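# Press the bell button down once and release it

## Task

Push the bell's button fully down briefly, then allow it to spring back up; the press only counts if the bell remains upright and where it was, and knocking it over or shifting it means failure.

## Robot and tools

Robot: two FANUC CRX-5iA arms, left_arm and right_arm, each carrying a two-finger parallel gripper that opens to 50 mm. The URDF root of left_arm sits at (+0.019, +0.341, 0) m and right_arm at (+0.025, -0.342, 0) m in the scene frame, each with only a slight yaw. Two wrist cameras exist: cam_left_wrist and cam_right_wrist (896x504 images each).

Frames. Scene frame: origin at table-top height halfway between the nominal bases, +x out over the table, +z up, left_arm on the +y side (these names do not match image left/right). Hand positions, orientations and Hand targets in results are given in each arm's own base frame. Motion offsets, however, are along the current Hand target's own tool axes: the fingers point along tool +z, open and close along tool x, and a camera block juts about 10 cm toward tool -y. end_effector_position is the point midway between the pads; fingertips extend 17.5 mm past it along +z. Reported poses may be off by up to a few cm.

The row (used by execute_actions and move): always 18 numbers, each within [-1, 1], covering both arms even if one stays still. Order: left dx, dy, dz, rx, ry, rz, left gripper position, force_limit, speed, then the same nine for the right arm. The six pose numbers are an offset, not a pose: they are measured from that arm's Hand target as it was when the action or move began, along its tool axes; 1.0 equals 0.6 m for dx/dy/dz and 180 degrees for rx/ry/rz, which together form a single rotation vector. Every row in one action refers back to that same start, and each new call starts from the new Hand target, so sending the same offset twice moves twice. Six zeros re-request the current Hand target.

Gripper numbers are absolute commands, not offsets. position: +1 fully open (50 mm), near -0.65 the pads meet, -1 to grip (closes until stopped). force_limit: -1 about 20 N per pad, 0 about 102 N, +1 about 185 N (real grip can be ~15 N more). speed: -1 is 20 mm/s, 0 is 85, +1 is 150. Both start at +1. A 0 is a real command, so to leave a gripper alone resend its previous three values. New force_limit/speed only apply after a position change of at least 0.01.

Tools.
- execute_actions(actions, cameras): actions is a list of actions; each action is a list of up to 15 rows, one per 1/30 s step; a short action repeats its last row to fill 15 steps. An empty list returns state and, by default, all camera images. cameras: list of names, ["all"], [] or null.
- move(target, speed, blend, blocking, cameras): target is one row or a list of up to 15 rows, all offsets from the same starting Hand targets. Straight-line paths, all ending together, at least 0.5 s, cut off at 10 s. speed is path top speed in m/s, 0.002 to 1 (default 0.25), one value or one per target; rotation limited to twice that in rad/s. blend in metres rounds corners (0 = stop at each). blocking=false returns after ~0.5 s while the move continues. No obstacle avoidance; the gripper lags and can overshoot, more when fast or when the arm is nearly straight.
- wait(seconds 0 to 10, cameras): lets time pass holding commands.
- stop(cameras): brakes a running move; fingers keep going.
- zoom_image(camera, region): camera is cam_left_wrist or cam_right_wrist; region [x0, y0, x1, y1] in pixels of the latest image, origin top-left, at most 504 by 504.
- read_manual(section): licence texts only.
- finished_scene(scene): ends the current scene (give its integer number); irreversible.

Results. Each arm shows end_effector_position (m) and end_effector_quat_wxyz in its base frame, Hand target (last commanded pose after clipping, base for the next offsets), Tool commands, Joint velocities (may read within noise or be omitted), and Flange force along the gripper's x y z axes (noisy, includes held weight; no reading near singular poses or at start). object_status: 0 moving, 1 blocked while opening, 2 blocked while closing (a grip), 3 at requested opening or pads met. Opening in mm is about (250 - position_measured) x 0.202. Action calls also list positions at some steps. A move adds a move: line with the ending (done, off_target, moving, held, fault) and limits (paced = pose clipped, held = steps withheld); done means within 3 mm and 2 degrees. MOTOR HOT and fault lines warn of stops.

Motion limits. Each control step the commanded pose is clipped to 70 mm and 16 degrees from the measured pose, so one action may fall short; the gripper may rest short of its Hand target, and a further command (even zeros) asks again. Arms are stiff: commanding even slightly past a firm contact can fault. A 150 N outside force or contact torque at a joint's limit (150 N m for waist, shoulder, elbow; 37.6 N m for the three wrist joints) stops that arm for 10 s. Overheating from stretching, holding or pushing unreachable poses can brake an arm for 30 to 60 s or more. A clearance check blocks arm-to-arm approaches but not always; contact between arms can fail the scene.

Avoid: striking the bell or table fast, tipping or sliding the bell, anything falling or leaving the table, pressing far past contact, and bringing the arms together. For the bell, approach from above slowly, press the button with the fingertips by a small overshoot, then lift clear.

Each tool is called after "Emit:" as name([rows], argument=value, ...), one row to a line, values as JSON.

## Session

Emit:
execute_actions(actions=[])

Scene clock: 0.00 s.
left_arm: end_effector_position=(+0.4856, -0.3003, +0.3757) position_measured=3 object_status=3 end_effector_quat_wxyz=(-0.085, +0.863, +0.467, +0.172) | right_arm: end_effector_position=(+0.5708, -0.2185, +0.3825) position_measured=3 object_status=3 end_effector_quat_wxyz=(+0.459, +0.162, +0.669, -0.562)
Joint positions: left_arm=[-0.551 0.352 0.697 -0.403 -1.866 -0.156] | right_arm=[0.053 0.126 -0.681 1.898 -1.341 -0.207]
Joint velocities: within noise
Flange force (N): no reading
Hand target: left_arm +0.4856, -0.3003, +0.3757; -0.085, +0.863, +0.467, +0.172 | right_arm +0.5708, -0.2185, +0.3825; +0.459, +0.162, +0.669, -0.562
Tool commands: left_gripper/position=+1.0 left_gripper/force_limit=+1.0 left_gripper/speed=+1.0 right_gripper/position=+1.0 right_gripper/force_limit=+1.0 right_gripper/speed=+1.0

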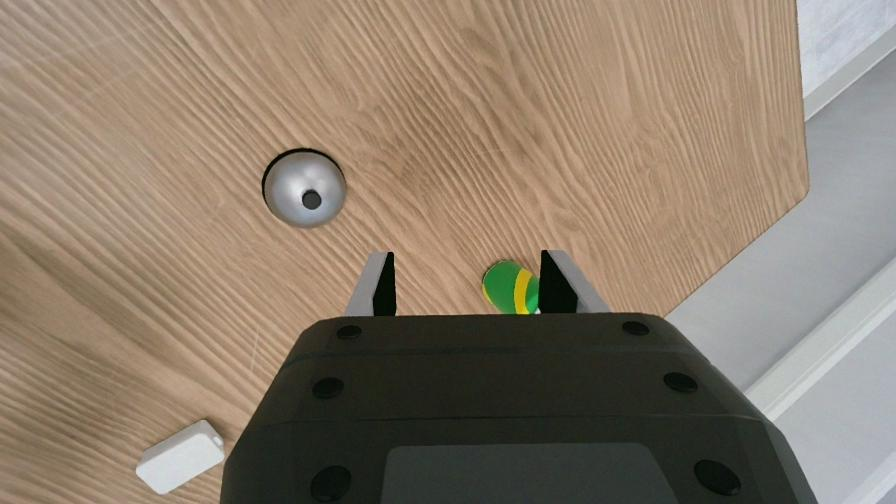

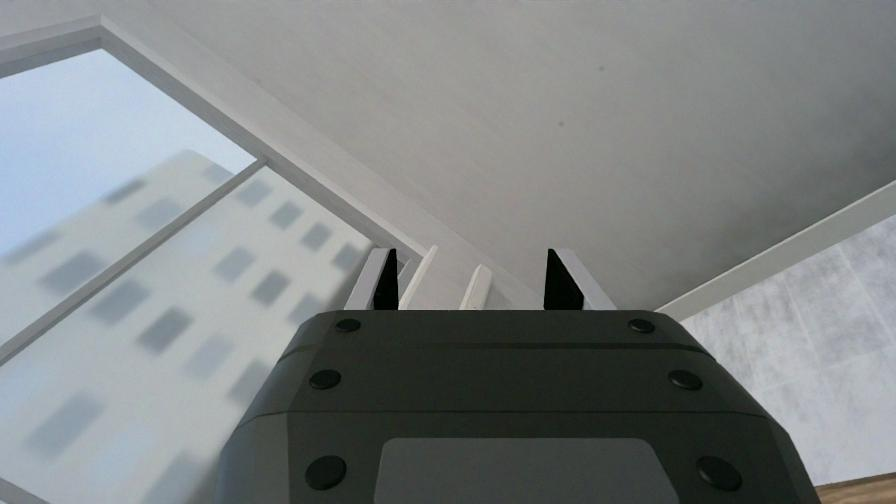

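Emit:
move(target=[-0.1645,0.0548,0.3038,0.0045,-0.1232,0,-0.68,-1,0,0,0,0,0,0,0,1,1,1], cameras=["cam_left_wrist"])

Scene clock: 30.50 s.
left_arm: end_effector_position=(+0.5028, -0.3391, +0.1702) position_measured=251 object_status=3 end_effector_quat_wxyz=(+0.000, +0.879, +0.476, -0.001) | right_arm: end_effector_position=(+0.5708, -0.2185, +0.3825) position_measured=3 object_status=3 end_effector_quat_wxyz=(+0.459, +0.162, +0.669, -0.562)
Joint positions: left_arm=[-0.376 0.424 0.251 0.002 -1.398 -0.203] | right_arm=[0.053 0.126 -0.681 1.898 -1.341 -0.207]
Flange force (N): left_arm=[0.0 -9.0 -1.2] | right_arm=[-0.2 3.8 1.9]
Hand target: left_arm +0.5028, -0.3391, +0.1702; +0.000, +0.879, +0.476, -0.001 | right_arm +0.5708, -0.2185, +0.3825; +0.459, +0.162, +0.669, -0.562
Off the commanded pose: left_arm 0.000 m, 0 deg | right_arm 0.000 m, 0 deg.
move: done
Images, in order (width x height): cam_left_wrist 896x504.

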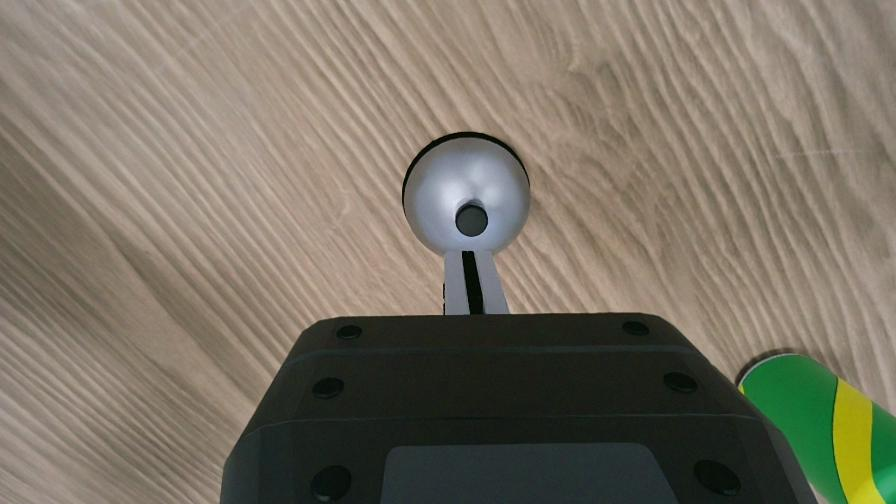

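Emit:
move(target=[0.0067,0.01,0.0917,0,0,0,-0.68,-1,0,0,0,0,0,0,0,1,1,1], cameras=["cam_left_wrist"])

Emit:
zoom_image(camera="cam_left_wrist", region=[348, 100, 598, 320])

Scene clock: 50.63 s.
left_arm: end_effector_position=(+0.5100, -0.3391, +0.1152) position_measured=251 object_status=3 end_effector_quat_wxyz=(+0.000, +0.879, +0.476, -0.001) | right_arm: end_effector_position=(+0.5708, -0.2185, +0.3825) position_measured=3 object_status=3 end_effector_quat_wxyz=(+0.459, +0.162, +0.669, -0.562)
Joint positions: left_arm=[-0.372 0.47 0.185 0.002 -1.286 -0.207] | right_arm=[0.053 0.126 -0.681 1.898 -1.341 -0.207]
Flange force (N): left_arm=[0.2 -9.9 -1.6] | right_arm=[0.8 3.0 1.6]
Hand target: left_arm +0.5100, -0.3391, +0.1151; +0.000, +0.879, +0.476, -0.001 | right_arm +0.5708, -0.2185, +0.3825; +0.459, +0.162, +0.669, -0.562
Off the commanded pose: left_arm 0.000 m, 0 deg | right_arm 0.000 m, 0 deg.
move: done
Images, in order (width x height): cam_left_wrist 896x504.

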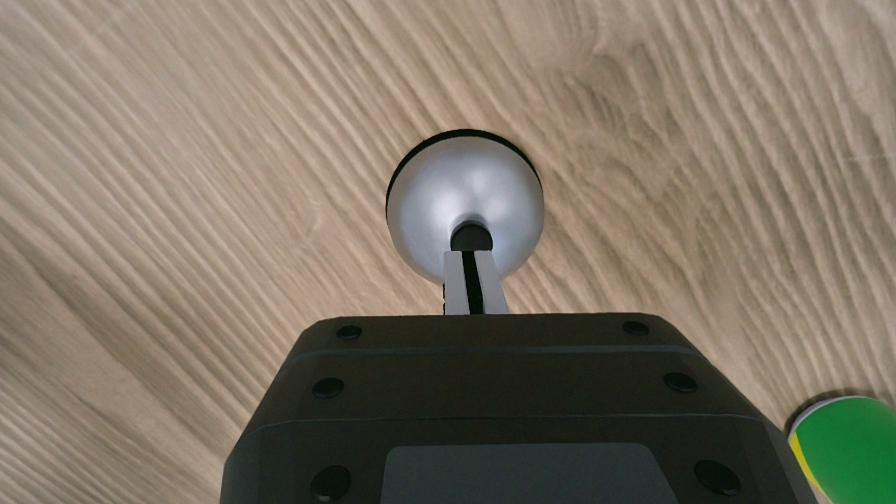

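Scaled by 2.016 from the camera's 896x504 image, which has a finer 1280x720 frame.

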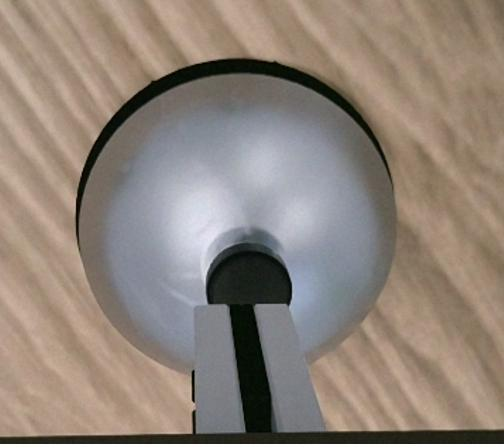

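Emit:
move(target=[0,0.05,0,0,0,0,-0.68,-1,0,0,0,0,0,0,0,1,1,1], cameras=["cam_left_wrist"])

Emit:
zoom_image(camera="cam_left_wrist", region=[348, 60, 598, 280])

Scene clock: 64.17 s.
left_arm: end_effector_position=(+0.5351, -0.3555, +0.1151) position_measured=251 object_status=3 end_effector_quat_wxyz=(+0.000, +0.879, +0.476, -0.001) | right_arm: end_effector_position=(+0.5708, -0.2185, +0.3825) position_measured=3 object_status=3 end_effector_quat_wxyz=(+0.459, +0.162, +0.669, -0.562)
Joint positions: left_arm=[-0.382 0.545 0.295 0.002 -1.322 -0.197] | right_arm=[0.053 0.126 -0.681 1.898 -1.341 -0.207]
Flange force (N): left_arm=[-0.3 -11.1 -1.6] | right_arm=[0.7 2.4 1.2]
Hand target: left_arm +0.5351, -0.3555, +0.1151; +0.000, +0.879, +0.476, -0.001 | right_arm +0.5708, -0.2185, +0.3825; +0.459, +0.162, +0.669, -0.562
Off the commanded pose: left_arm 0.000 m, 0 deg | right_arm 0.000 m, 0 deg.
move: done
Images, in order (width x height): cam_left_wrist 896x504.

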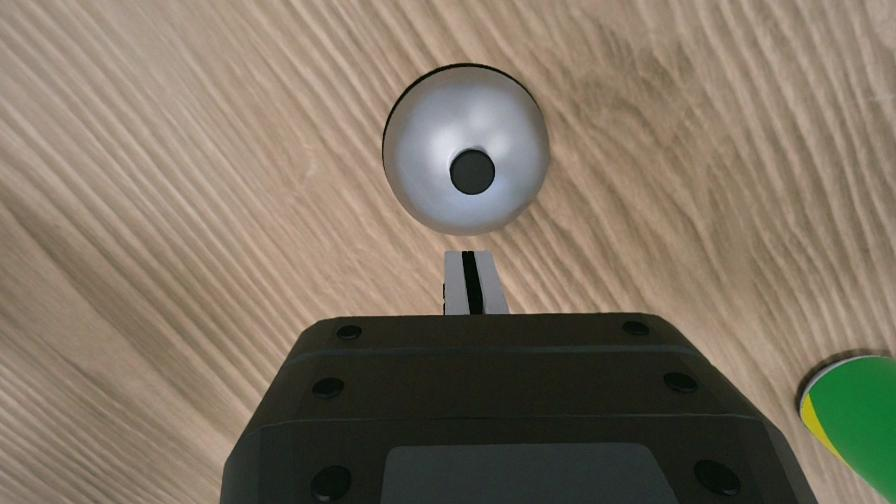

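Scaled by 2.016 from the camera's 896x504 image, which has a finer 1280x720 frame.

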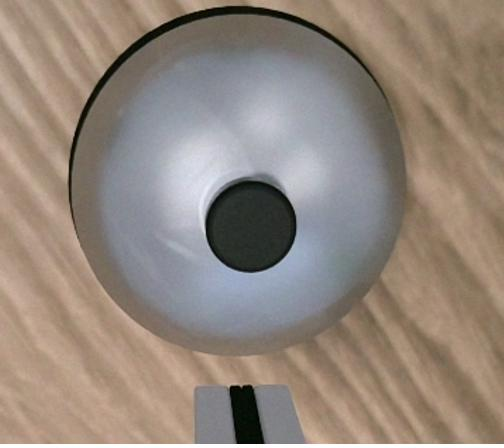

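Emit:
move([
  [0.005,-0.0528,0,0,0,0,-0.68,-1,0,0,0,0,0,0,0,1,1,1],
  [0.005,-0.0528,0.04,0,0,0,-0.68,-1,0,0,0,0,0,0,0,1,1,1],
], speed=[0.2,0.08], cameras=["cam_left_wrist"])

Emit:
zoom_image(camera="cam_left_wrist", region=[348, 100, 598, 320])

Scene clock: 83.53 s.
left_arm: end_effector_position=(+0.5102, -0.3357, +0.0911) position_measured=251 object_status=3 end_effector_quat_wxyz=(+0.000, +0.879, +0.476, -0.001) | right_arm: end_effector_position=(+0.5708, -0.2185, +0.3825) position_measured=3 object_status=3 end_effector_quat_wxyz=(+0.459, +0.162, +0.669, -0.562)
Joint positions: left_arm=[-0.366 0.485 0.147 0.002 -1.234 -0.213] | right_arm=[0.053 0.126 -0.681 1.898 -1.341 -0.207]
Flange force (N): left_arm=[0.0 -9.5 -2.4] | right_arm=[0.4 2.5 1.6]
Hand target: left_arm +0.5102, -0.3357, +0.0911; +0.000, +0.879, +0.476, -0.001 | right_arm +0.5708, -0.2185, +0.3825; +0.459, +0.162, +0.669, -0.562
Off the commanded pose: left_arm 0.000 m, 0 deg | right_arm 0.000 m, 0 deg.
move: done
Images, in order (width x height): cam_left_wrist 896x504.

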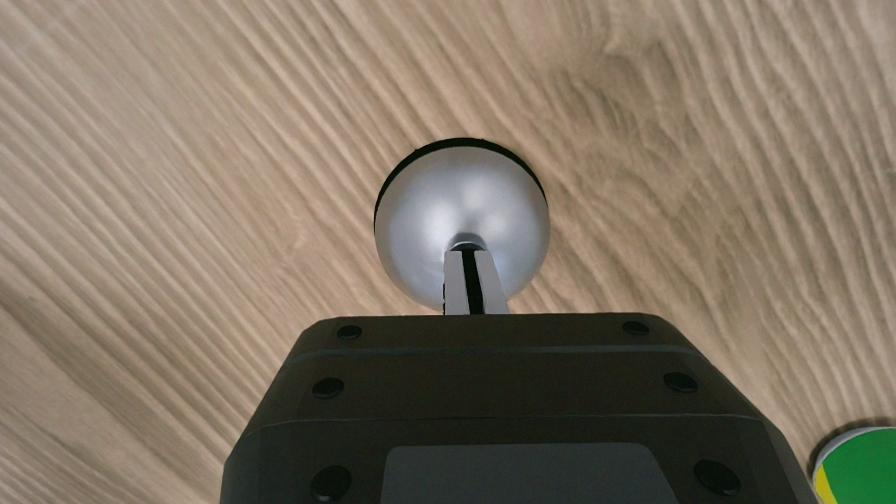

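Scaled by 2.016 from the camera's 896x504 image, which has a finer 1280x720 frame.

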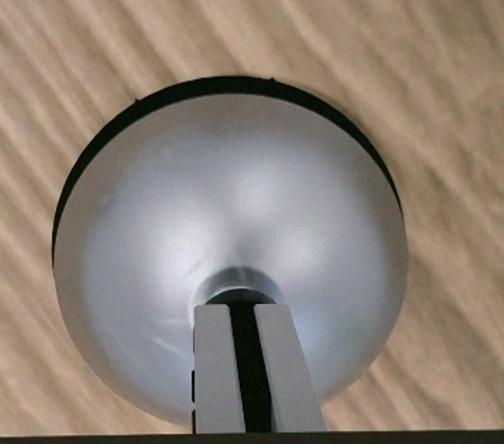

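Emit:
move(target=[0,0,0.01,0,0,0,-0.68,-1,0,0,0,0,0,0,0,1,1,1], speed=0.02)

Emit:
move(target=[0,0,0.003,0,0,0,-0.68,-1,0,0,0,0,0,0,0,1,1,1], speed=0.01)

Scene clock: 91.37 s.
left_arm: end_effector_position=(+0.5102, -0.3357, +0.0851) position_measured=251 object_status=3 end_effector_quat_wxyz=(+0.000, +0.879, +0.476, -0.001) | right_arm: end_effector_position=(+0.5708, -0.2185, +0.3825) position_measured=3 object_status=3 end_effector_quat_wxyz=(+0.459, +0.162, +0.669, -0.562)
Joint positions: left_arm=[-0.367 0.489 0.139 0.002 -1.221 -0.213] | right_arm=[0.053 0.126 -0.681 1.898 -1.341 -0.207]
Flange force (N): left_arm=[-0.1 -9.4 -3.7] | right_arm=[0.2 2.3 2.0]
Hand target: left_arm +0.5102, -0.3357, +0.0851; +0.000, +0.879, +0.476, -0.001 | right_arm +0.5708, -0.2185, +0.3825; +0.459, +0.162, +0.669, -0.562
Off the commanded pose: left_arm 0.000 m, 0 deg | right_arm 0.000 m, 0 deg.
move: done

Scene clock: 92.07 s.
left_arm: end_effector_position=(+0.5102, -0.3357, +0.0833) position_measured=251 object_status=3 end_effector_quat_wxyz=(+0.000, +0.879, +0.476, -0.001) | right_arm: end_effector_position=(+0.5708, -0.2185, +0.3825) position_measured=3 object_status=3 end_effector_quat_wxyz=(+0.459, +0.162, +0.669, -0.562)
Joint positions: left_arm=[-0.367 0.491 0.137 0.002 -1.218 -0.213] | right_arm=[0.053 0.126 -0.681 1.898 -1.341 -0.207]
Flange force (N): left_arm=[-0.3 -8.2 -4.8] | right_arm=[0.1 2.6 1.5]
Hand target: left_arm +0.5102, -0.3357, +0.0833; +0.000, +0.879, +0.476, -0.001 | right_arm +0.5708, -0.2185, +0.3825; +0.459, +0.162, +0.669, -0.562
Off the commanded pose: left_arm 0.000 m, 0 deg | right_arm 0.000 m, 0 deg.
move: done

Emit:
execute_actions([
  [[0,0,0.001,0,0,0,-0.68,-1,0,0,0,0,0,0,0,1,1,1],[0,0,0.002,0,0,0,-0.68,-1,0,0,0,0,0,0,0,1,1,1]],
  [[0,0,0.001,0,0,0,-0.68,-1,0,0,0,0,0,0,0,1,1,1],[0,0,0.002,0,0,0,-0.68,-1,0,0,0,0,0,0,0,1,1,1]],
  [[0,0,0.001,0,0,0,-0.68,-1,0,0,0,0,0,0,0,1,1,1],[0,0,0.002,0,0,0,-0.68,-1,0,0,0,0,0,0,0,1,1,1]],
], cameras=["cam_left_wrist"])

Emit:
zoom_image(camera="cam_left_wrist", region=[348, 100, 598, 320])

Scene clock: 98.83 s.
left_arm: end_effector_position=(+0.5102, -0.3357, +0.0798) position_measured=251 object_status=3 end_effector_quat_wxyz=(+0.000, +0.879, +0.476, -0.001) | right_arm: end_effector_position=(+0.5708, -0.2185, +0.3825) position_measured=3 object_status=3 end_effector_quat_wxyz=(+0.459, +0.162, +0.669, -0.562)
Joint positions: left_arm=[-0.367 0.494 0.133 0.002 -1.21 -0.213] | right_arm=[0.053 0.126 -0.681 1.898 -1.341 -0.207]
Flange force (N): left_arm=[6.1 -23.5 -87.1] | right_arm=[0.0 2.8 1.4]
Flange force at the end of the 1st action (N): left_arm=[0.4 -8.3 -5.1] | right_arm=[0.6 3.7 1.3]
Flange force at the end of the 2nd action (N): left_arm=[0.5 -9.6 -12.1] | right_arm=[0.9 2.0 1.9]
Hand target: left_arm +0.5101, -0.3357, +0.0797; +0.000, +0.879, +0.476, -0.001 | right_arm +0.5708, -0.2185, +0.3825; +0.459, +0.162, +0.669, -0.562
Off the commanded pose: left_arm 0.000 m, 0 deg | right_arm 0.000 m, 0 deg.
Step readings (end_effector_position of left_arm | right_arm; steps 1 to 15: 1st action; 16 to 30: 2nd action; 31 to 45: 3rd action):
0: (+0.5102, -0.3357, +0.0833) | (+0.5708, -0.2185, +0.3825)
1: (+0.5102, -0.3357, +0.0833) | (+0.5708, -0.2185, +0.3825)
2: (+0.5102, -0.3357, +0.0831) | (+0.5708, -0.2185, +0.3825)
4: (+0.5101, -0.3357, +0.0822) | (+0.5708, -0.2185, +0.3825)
8: (+0.5102, -0.3357, +0.0821) | (+0.5708, -0.2185, +0.3825)
15: (+0.5102, -0.3357, +0.0821) | (+0.5708, -0.2185, +0.3825)
16: (+0.5102, -0.3357, +0.0821) | (+0.5708, -0.2185, +0.3825)
17: (+0.5102, -0.3357, +0.0819) | (+0.5708, -0.2185, +0.3825)
19: (+0.5101, -0.3357, +0.0810) | (+0.5708, -0.2185, +0.3825)
23: (+0.5102, -0.3357, +0.0810) | (+0.5708, -0.2185, +0.3825)
30: (+0.5102, -0.3357, +0.0809) | (+0.5708, -0.2185, +0.3825)
31: (+0.5101, -0.3357, +0.0809) | (+0.5708, -0.2185, +0.3825)
32: (+0.5102, -0.3357, +0.0807) | (+0.5708, -0.2185, +0.3825)
34: (+0.5102, -0.3358, +0.0803) | (+0.5708, -0.2185, +0.3825)
38: (+0.5102, -0.3358, +0.0800) | (+0.5708, -0.2185, +0.3825)
45: (+0.5102, -0.3357, +0.0798) | (+0.5708, -0.2185, +0.3825)
Images, in order (width x height): cam_left_wrist 896x504.

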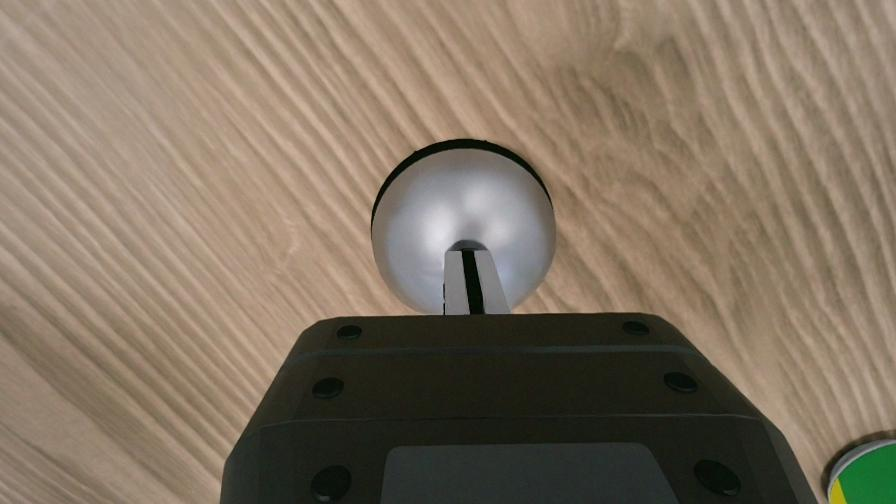

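Scaled by 2.016 from the camera's 896x504 image, which has a finer 1280x720 frame.

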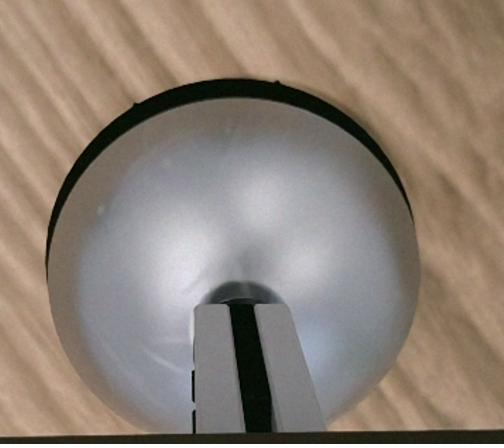

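Emit:
move([
  [0,0,-0.02,0,0,0,-0.68,-1,0,0,0,0,0,0,0,1,1,1],
  [0,0.04,-0.08,0,0,0,-0.68,-1,0,0,0,0,0,0,0,1,1,1],
], speed=[0.05,0.2], blend=0.003, cameras=["cam_left_wrist"])

Scene clock: 104.60 s.
left_arm: end_effector_position=(+0.5303, -0.3488, +0.1277) position_measured=251 object_status=3 end_effector_quat_wxyz=(+0.000, +0.879, +0.476, -0.001) | right_arm: end_effector_position=(+0.5708, -0.2185, +0.3825) position_measured=3 object_status=3 end_effector_quat_wxyz=(+0.459, +0.162, +0.669, -0.562)
Joint positions: left_arm=[-0.375 0.518 0.285 0.002 -1.338 -0.205] | right_arm=[0.053 0.126 -0.681 1.898 -1.341 -0.207]
Flange force (N): left_arm=[-0.3 -10.7 -1.1] | right_arm=[0.9 2.0 1.9]
Hand target: left_arm +0.5303, -0.3488, +0.1277; +0.000, +0.879, +0.476, -0.001 | right_arm +0.5708, -0.2185, +0.3825; +0.459, +0.162, +0.669, -0.562
Off the commanded pose: left_arm 0.000 m, 0 deg | right_arm 0.000 m, 0 deg.
move: done
Images, in order (width x height): cam_left_wrist 896x504.

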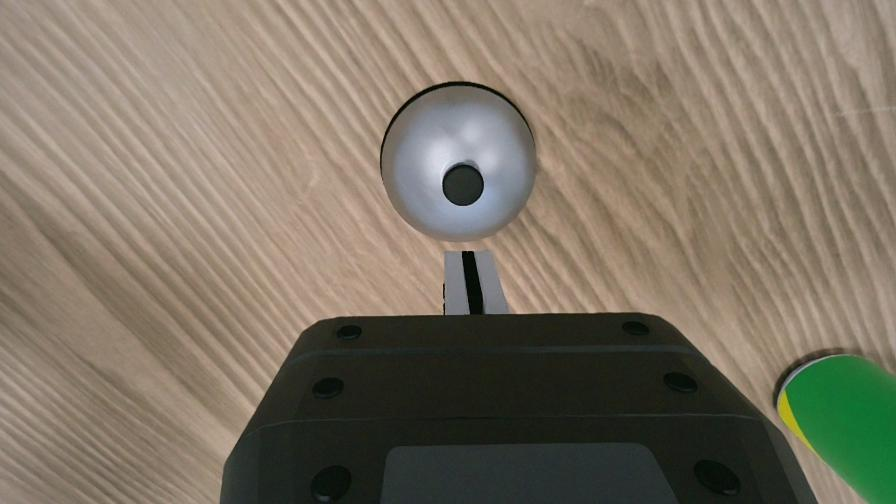

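Emit:
finished_scene(scene=1)

The scene is finished: the task was done.


## Next scene

The same job, from a new start.

Emit:
execute_actions(actions=[])

Scene clock: 0.00 s.
left_arm: end_effector_position=(+0.3833, +0.1222, +0.2687) position_measured=3 object_status=3 end_effector_quat_wxyz=(+0.087, -0.386, +0.907, -0.141) | right_arm: end_effector_position=(+0.4409, +0.3950, +0.3287) position_measured=3 object_status=3 end_effector_quat_wxyz=(-0.001, +0.490, +0.866, -0.100)
Joint positions: left_arm=[0.903 -0.257 -0.392 0.336 -1.425 1.425] | right_arm=[0.961 0.573 0.82 0.019 -2.018 -0.413]
Joint velocities: within noise
Flange force (N): no reading
Hand target: left_arm +0.3833, +0.1222, +0.2687; +0.087, -0.386, +0.907, -0.141 | right_arm +0.4409, +0.3950, +0.3287; -0.001, +0.490, +0.866, -0.100
Tool commands: left_gripper/position=+1.0 left_gripper/force_limit=+1.0 left_gripper/speed=+1.0 right_gripper/position=+1.0 right_gripper/force_limit=+1.0 right_gripper/speed=+1.0

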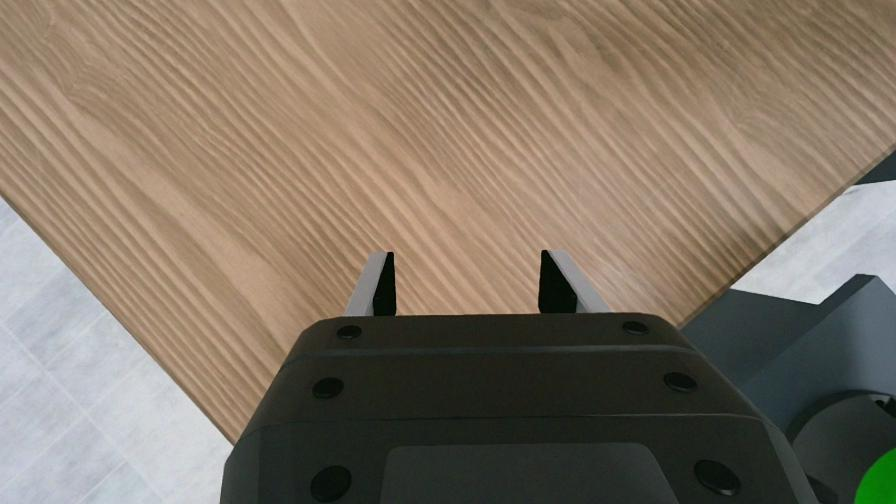

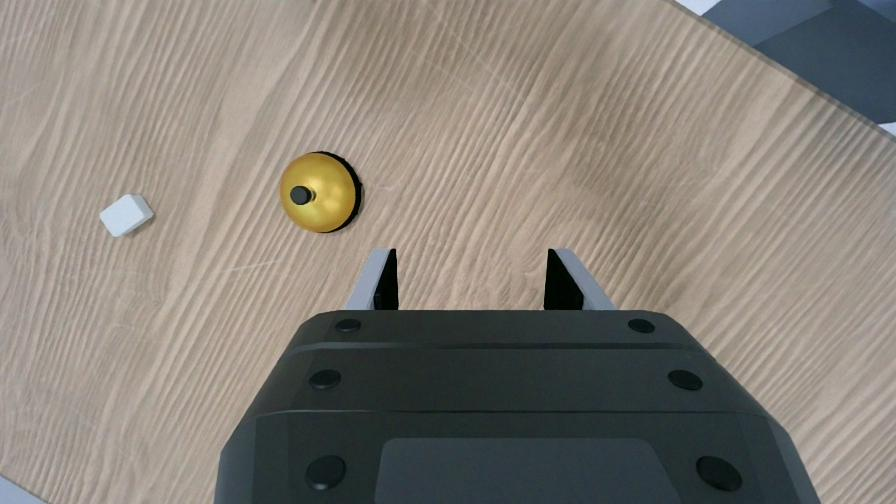

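Emit:
move(target=[0,0,0,0,0,0,1,1,1,-0.2550,0.0862,0.3648,-0.0558,0.0308,0,-0.68,-1,0], cameras=["cam_right_wrist"])

Emit:
zoom_image(camera="cam_right_wrist", region=[348, 60, 598, 280])

Scene clock: 17.10 s.
left_arm: end_effector_position=(+0.3833, +0.1222, +0.2687) position_measured=3 object_status=3 end_effector_quat_wxyz=(+0.087, -0.386, +0.907, -0.141) | right_arm: end_effector_position=(+0.5426, +0.2533, +0.1201) position_measured=251 object_status=3 end_effector_quat_wxyz=(+0.000, +0.492, +0.871, +0.000)
Joint positions: left_arm=[0.903 -0.257 -0.392 0.336 -1.425 1.425] | right_arm=[0.656 0.434 0.145 0.001 -1.282 -0.114]
Flange force (N): left_arm=[4.9 1.7 0.3] | right_arm=[-2.6 3.7 -0.7]
Hand target: left_arm +0.3833, +0.1222, +0.2687; +0.087, -0.386, +0.907, -0.141 | right_arm +0.5426, +0.2532, +0.1201; +0.000, +0.492, +0.871, +0.000
Off the commanded pose: left_arm 0.000 m, 0 deg | right_arm 0.000 m, 0 deg.
move: done
Images, in order (width x height): cam_right_wrist 896x504.

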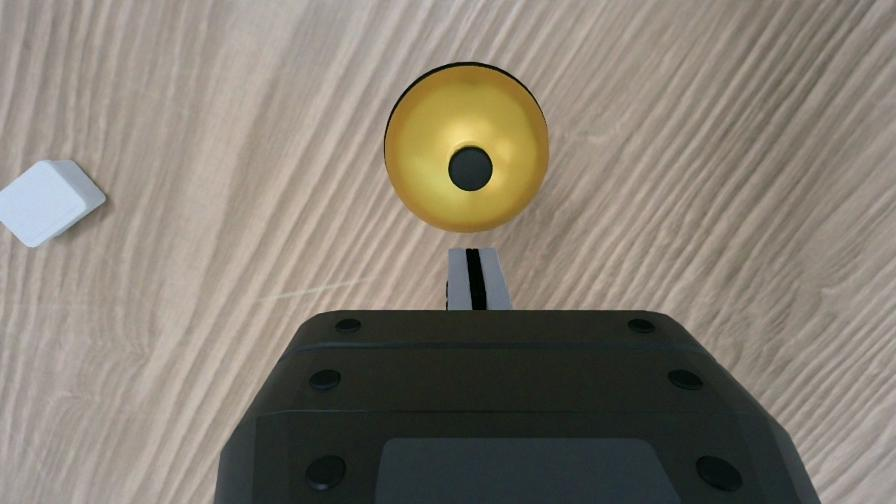

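Scaled by 2.016 from the camera's 896x504 image, which has a finer 1280x720 frame.

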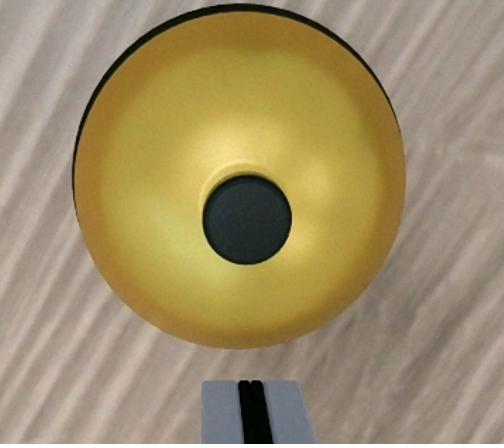

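Emit:
move([
  [0,0,0,0,0,0,1,1,1,0.0018,-0.053,0.01,0,0,0,-0.68,-1,0],
  [0,0,0,0,0,0,1,1,1,0.0018,-0.053,0.0485,0,0,0,-0.68,-1,0],
], speed=[0.2,0.08], cameras=["cam_right_wrist"])

Emit:
zoom_image(camera="cam_right_wrist", region=[348, 100, 598, 320])

Scene clock: 25.37 s.
left_arm: end_effector_position=(+0.3833, +0.1222, +0.2687) position_measured=3 object_status=3 end_effector_quat_wxyz=(+0.087, -0.386, +0.907, -0.141) | right_arm: end_effector_position=(+0.5148, +0.2377, +0.0910) position_measured=251 object_status=3 end_effector_quat_wxyz=(+0.000, +0.492, +0.871, +0.000)
Joint positions: left_arm=[0.903 -0.257 -0.392 0.336 -1.425 1.425] | right_arm=[0.664 0.382 0.001 0.001 -1.19 -0.123]
Flange force (N): left_arm=[5.0 1.5 0.3] | right_arm=[-1.8 2.2 -0.3]
Hand target: left_arm +0.3833, +0.1222, +0.2687; +0.087, -0.386, +0.907, -0.141 | right_arm +0.5148, +0.2377, +0.0910; +0.000, +0.492, +0.871, +0.000
Off the commanded pose: left_arm 0.000 m, 0 deg | right_arm 0.000 m, 0 deg.
move: done
Images, in order (width x height): cam_right_wrist 896x504.

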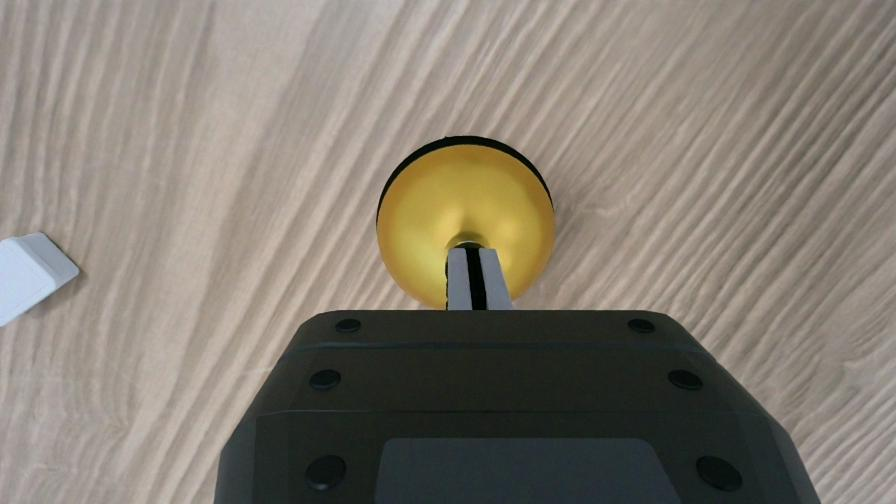

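Scaled by 2.016 from the camera's 896x504 image, which has a finer 1280x720 frame.

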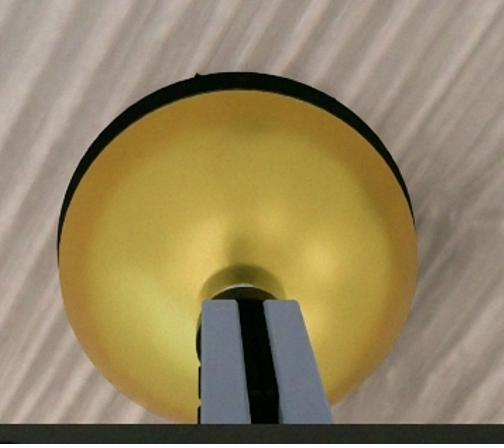

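Emit:
move(target=[0,0,0,0,0,0,1,1,1,0,0,0.0083,0,0,0,-0.68,-1,0], speed=0.02)

Emit:
execute_actions([
  [[0,0,0,0,0,0,1,1,1,0,0,0.001,0,0,0,-0.68,-1,0],[0,0,0,0,0,0,1,1,1,0,0,0.002,0,0,0,-0.68,-1,0]],
  [[0,0,0,0,0,0,1,1,1,0,0,0.001,0,0,0,-0.68,-1,0],[0,0,0,0,0,0,1,1,1,0,0,0.002,0,0,0,-0.68,-1,0]],
])

Scene clock: 33.60 s.
left_arm: end_effector_position=(+0.3833, +0.1222, +0.2687) position_measured=3 object_status=3 end_effector_quat_wxyz=(+0.087, -0.386, +0.907, -0.141) | right_arm: end_effector_position=(+0.5148, +0.2377, +0.0860) position_measured=251 object_status=3 end_effector_quat_wxyz=(+0.000, +0.492, +0.871, +0.000)
Joint positions: left_arm=[0.903 -0.257 -0.392 0.336 -1.425 1.425] | right_arm=[0.664 0.387 -0.005 0.001 -1.179 -0.123]
Flange force (N): left_arm=[4.3 1.1 -0.1] | right_arm=[-1.9 3.8 0.0]
Hand target: left_arm +0.3833, +0.1222, +0.2687; +0.087, -0.386, +0.907, -0.141 | right_arm +0.5148, +0.2377, +0.0860; +0.000, +0.492, +0.871, +0.000
Off the commanded pose: left_arm 0.000 m, 0 deg | right_arm 0.000 m, 0 deg.
move: done

Scene clock: 34.80 s.
left_arm: end_effector_position=(+0.3833, +0.1222, +0.2687) position_measured=3 object_status=3 end_effector_quat_wxyz=(+0.087, -0.386, +0.907, -0.141) | right_arm: end_effector_position=(+0.5148, +0.2377, +0.0836) position_measured=251 object_status=3 end_effector_quat_wxyz=(+0.000, +0.492, +0.871, +0.000)
Joint positions: left_arm=[0.903 -0.257 -0.392 0.336 -1.425 1.425] | right_arm=[0.664 0.389 -0.008 0.001 -1.174 -0.123]
Flange force (N): left_arm=[5.4 1.3 0.8] | right_arm=[-2.4 3.8 0.0]
Flange force at the end of the 1st action (N): left_arm=[4.9 1.0 0.6] | right_arm=[-1.8 3.0 0.4]
Hand target: left_arm +0.3833, +0.1222, +0.2687; +0.087, -0.386, +0.907, -0.141 | right_arm +0.5148, +0.2377, +0.0836; +0.000, +0.492, +0.871, +0.000
Off the commanded pose: left_arm 0.000 m, 0 deg | right_arm 0.000 m, 0 deg.
Step readings (end_effector_position of left_arm | right_arm; steps 1 to 15: 1st action; 16 to 30: 2nd action):
0: (+0.3833, +0.1222, +0.2687) | (+0.5148, +0.2377, +0.0860)
1: (+0.3833, +0.1222, +0.2687) | (+0.5148, +0.2377, +0.0860)
2: (+0.3833, +0.1222, +0.2687) | (+0.5148, +0.2377, +0.0857)
4: (+0.3833, +0.1222, +0.2687) | (+0.5148, +0.2377, +0.0849)
8: (+0.3833, +0.1222, +0.2687) | (+0.5148, +0.2377, +0.0848)
15: (+0.3833, +0.1222, +0.2687) | (+0.5148, +0.2377, +0.0848)
16: (+0.3833, +0.1222, +0.2687) | (+0.5148, +0.2377, +0.0848)
17: (+0.3833, +0.1222, +0.2687) | (+0.5148, +0.2377, +0.0845)
19: (+0.3833, +0.1222, +0.2687) | (+0.5148, +0.2377, +0.0836)
23: (+0.3833, +0.1222, +0.2687) | (+0.5148, +0.2377, +0.0836)
30: (+0.3833, +0.1222, +0.2687) | (+0.5148, +0.2377, +0.0836)

Emit:
execute_actions([
  [[0,0,0,0,0,0,1,1,1,0,0,0.001,0,0,0,-0.68,-1,0],[0,0,0,0,0,0,1,1,1,0,0,0.002,0,0,0,-0.68,-1,0]],
  [[0,0,0,0,0,0,1,1,1,0,0,0.001,0,0,0,-0.68,-1,0],[0,0,0,0,0,0,1,1,1,0,0,0.002,0,0,0,-0.68,-1,0]],
  [[0,0,0,0,0,0,1,1,1,0,0,0.001,0,0,0,-0.68,-1,0],[0,0,0,0,0,0,1,1,1,0,0,0.002,0,0,0,-0.68,-1,0]],
])

Scene clock: 40.50 s.
left_arm: end_effector_position=(+0.3833, +0.1222, +0.2687) position_measured=3 object_status=3 end_effector_quat_wxyz=(+0.087, -0.386, +0.907, -0.141) | right_arm: end_effector_position=(+0.5148, +0.2377, +0.0800) position_measured=251 object_status=3 end_effector_quat_wxyz=(+0.000, +0.492, +0.871, +0.000)
Joint positions: left_arm=[0.903 -0.257 -0.392 0.336 -1.425 1.425] | right_arm=[0.664 0.392 -0.013 0.001 -1.166 -0.123]
Flange force (N): left_arm=[4.9 1.4 -0.3] | right_arm=[-2.6 2.6 -2.7]
Flange force at the end of the 1st action (N): left_arm=[4.9 0.9 0.5] | right_arm=[-2.1 4.1 -0.8]
Flange force at the end of the 2nd action (N): left_arm=[4.7 0.9 0.4] | right_arm=[-2.6 3.2 -1.6]
Hand target: left_arm +0.3833, +0.1222, +0.2687; +0.087, -0.386, +0.907, -0.141 | right_arm +0.5148, +0.2377, +0.0800; +0.000, +0.492, +0.871, +0.000
Off the commanded pose: left_arm 0.000 m, 0 deg | right_arm 0.000 m, 0 deg.
Step readings (end_effector_position of left_arm | right_arm; steps 1 to 15: 1st action; 16 to 30: 2nd action; 31 to 45: 3rd action):
0: (+0.3833, +0.1222, +0.2687) | (+0.5148, +0.2377, +0.0836)
1: (+0.3833, +0.1222, +0.2687) | (+0.5148, +0.2377, +0.0836)
2: (+0.3833, +0.1222, +0.2687) | (+0.5148, +0.2377, +0.0834)
4: (+0.3833, +0.1222, +0.2687) | (+0.5149, +0.2378, +0.0828)
8: (+0.3833, +0.1222, +0.2687) | (+0.5148, +0.2377, +0.0825)
15: (+0.3833, +0.1222, +0.2687) | (+0.5148, +0.2377, +0.0824)
16: (+0.3833, +0.1222, +0.2687) | (+0.5148, +0.2377, +0.0824)
17: (+0.3833, +0.1222, +0.2687) | (+0.5148, +0.2377, +0.0822)
19: (+0.3833, +0.1222, +0.2687) | (+0.5148, +0.2377, +0.0813)
23: (+0.3833, +0.1222, +0.2687) | (+0.5148, +0.2377, +0.0812)
30: (+0.3833, +0.1222, +0.2687) | (+0.5148, +0.2377, +0.0812)
31: (+0.3833, +0.1222, +0.2687) | (+0.5148, +0.2377, +0.0812)
32: (+0.3833, +0.1222, +0.2687) | (+0.5148, +0.2377, +0.0809)
34: (+0.3833, +0.1222, +0.2687) | (+0.5148, +0.2377, +0.0801)
38: (+0.3833, +0.1222, +0.2687) | (+0.5148, +0.2377, +0.0800)
45: (+0.3833, +0.1222, +0.2687) | (+0.5148, +0.2377, +0.0800)

Emit:
execute_actions([
  [[0,0,0,0,0,0,1,1,1,0,0,0.001,0,0,0,-0.68,-1,0],[0,0,0,0,0,0,1,1,1,0,0,0.002,0,0,0,-0.68,-1,0]],
  [[0,0,0,0,0,0,1,1,1,0,0,0.001,0,0,0,-0.68,-1,0],[0,0,0,0,0,0,1,1,1,0,0,0.002,0,0,0,-0.68,-1,0]],
])

Scene clock: 45.77 s.
left_arm: end_effector_position=(+0.3833, +0.1222, +0.2687) position_measured=3 object_status=3 end_effector_quat_wxyz=(+0.087, -0.386, +0.907, -0.141) | right_arm: end_effector_position=(+0.5149, +0.2377, +0.0776) position_measured=251 object_status=3 end_effector_quat_wxyz=(+0.000, +0.492, +0.871, +0.000)
Joint positions: left_arm=[0.903 -0.257 -0.392 0.336 -1.425 1.425] | right_arm=[0.664 0.395 -0.015 0.001 -1.161 -0.123]
Flange force (N): left_arm=[4.8 1.4 0.1] | right_arm=[5.1 -12.9 -76.3]
Flange force at the end of the 1st action (N): left_arm=[5.1 0.9 0.6] | right_arm=[-1.7 3.1 -2.8]
Hand target: left_arm +0.3833, +0.1222, +0.2687; +0.087, -0.386, +0.907, -0.141 | right_arm +0.5148, +0.2377, +0.0776; +0.000, +0.492, +0.871, +0.000
Off the commanded pose: left_arm 0.000 m, 0 deg | right_arm 0.000 m, 0 deg.
Step readings (end_effector_position of left_arm | right_arm; steps 1 to 15: 1st action; 16 to 30: 2nd action):
0: (+0.3833, +0.1222, +0.2687) | (+0.5148, +0.2377, +0.0800)
1: (+0.3833, +0.1222, +0.2687) | (+0.5148, +0.2377, +0.0800)
2: (+0.3833, +0.1222, +0.2687) | (+0.5148, +0.2377, +0.0797)
4: (+0.3833, +0.1222, +0.2687) | (+0.5148, +0.2377, +0.0789)
8: (+0.3833, +0.1222, +0.2687) | (+0.5148, +0.2377, +0.0788)
15: (+0.3833, +0.1222, +0.2687) | (+0.5148, +0.2377, +0.0788)
16: (+0.3833, +0.1222, +0.2687) | (+0.5148, +0.2377, +0.0788)
17: (+0.3833, +0.1222, +0.2687) | (+0.5148, +0.2377, +0.0785)
19: (+0.3833, +0.1222, +0.2687) | (+0.5149, +0.2378, +0.0780)
23: (+0.3833, +0.1222, +0.2687) | (+0.5149, +0.2378, +0.0778)
30: (+0.3833, +0.1222, +0.2687) | (+0.5149, +0.2377, +0.0777)

Bottomed out, same signature as scene 1. Release.

Emit:
move([
  [0,0,0,0,0,0,1,1,1,0,0,-0.02,0,0,0,-0.68,-1,0],
  [0,0,0,0,0,0,1,1,1,0,0.04,-0.08,0,0,0,-0.68,-1,0],
], speed=[0.05,0.2], blend=0.003, cameras=["cam_right_wrist"])

Scene clock: 48.93 s.
left_arm: end_effector_position=(+0.3833, +0.1222, +0.2687) position_measured=3 object_status=3 end_effector_quat_wxyz=(+0.087, -0.386, +0.907, -0.141) | right_arm: end_effector_position=(+0.5354, +0.2501, +0.1256) position_measured=251 object_status=3 end_effector_quat_wxyz=(+0.000, +0.492, +0.871, +0.000)
Joint positions: left_arm=[0.903 -0.257 -0.392 0.336 -1.425 1.425] | right_arm=[0.659 0.411 0.126 0.001 -1.286 -0.118]
Flange force (N): left_arm=[5.4 1.8 0.3] | right_arm=[-1.7 4.2 -1.0]
Hand target: left_arm +0.3833, +0.1222, +0.2687; +0.087, -0.386, +0.907, -0.141 | right_arm +0.5354, +0.2501, +0.1256; +0.000, +0.492, +0.871, +0.000
Off the commanded pose: left_arm 0.000 m, 0 deg | right_arm 0.000 m, 0 deg.
move: done
Images, in order (width x height): cam_right_wrist 896x504.

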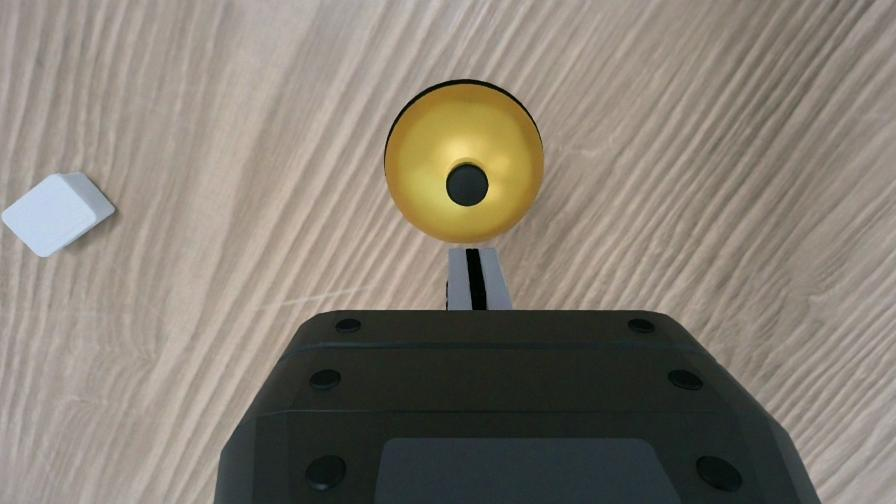

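Emit:
finished_scene(scene=2)

The scene is finished: the task was done.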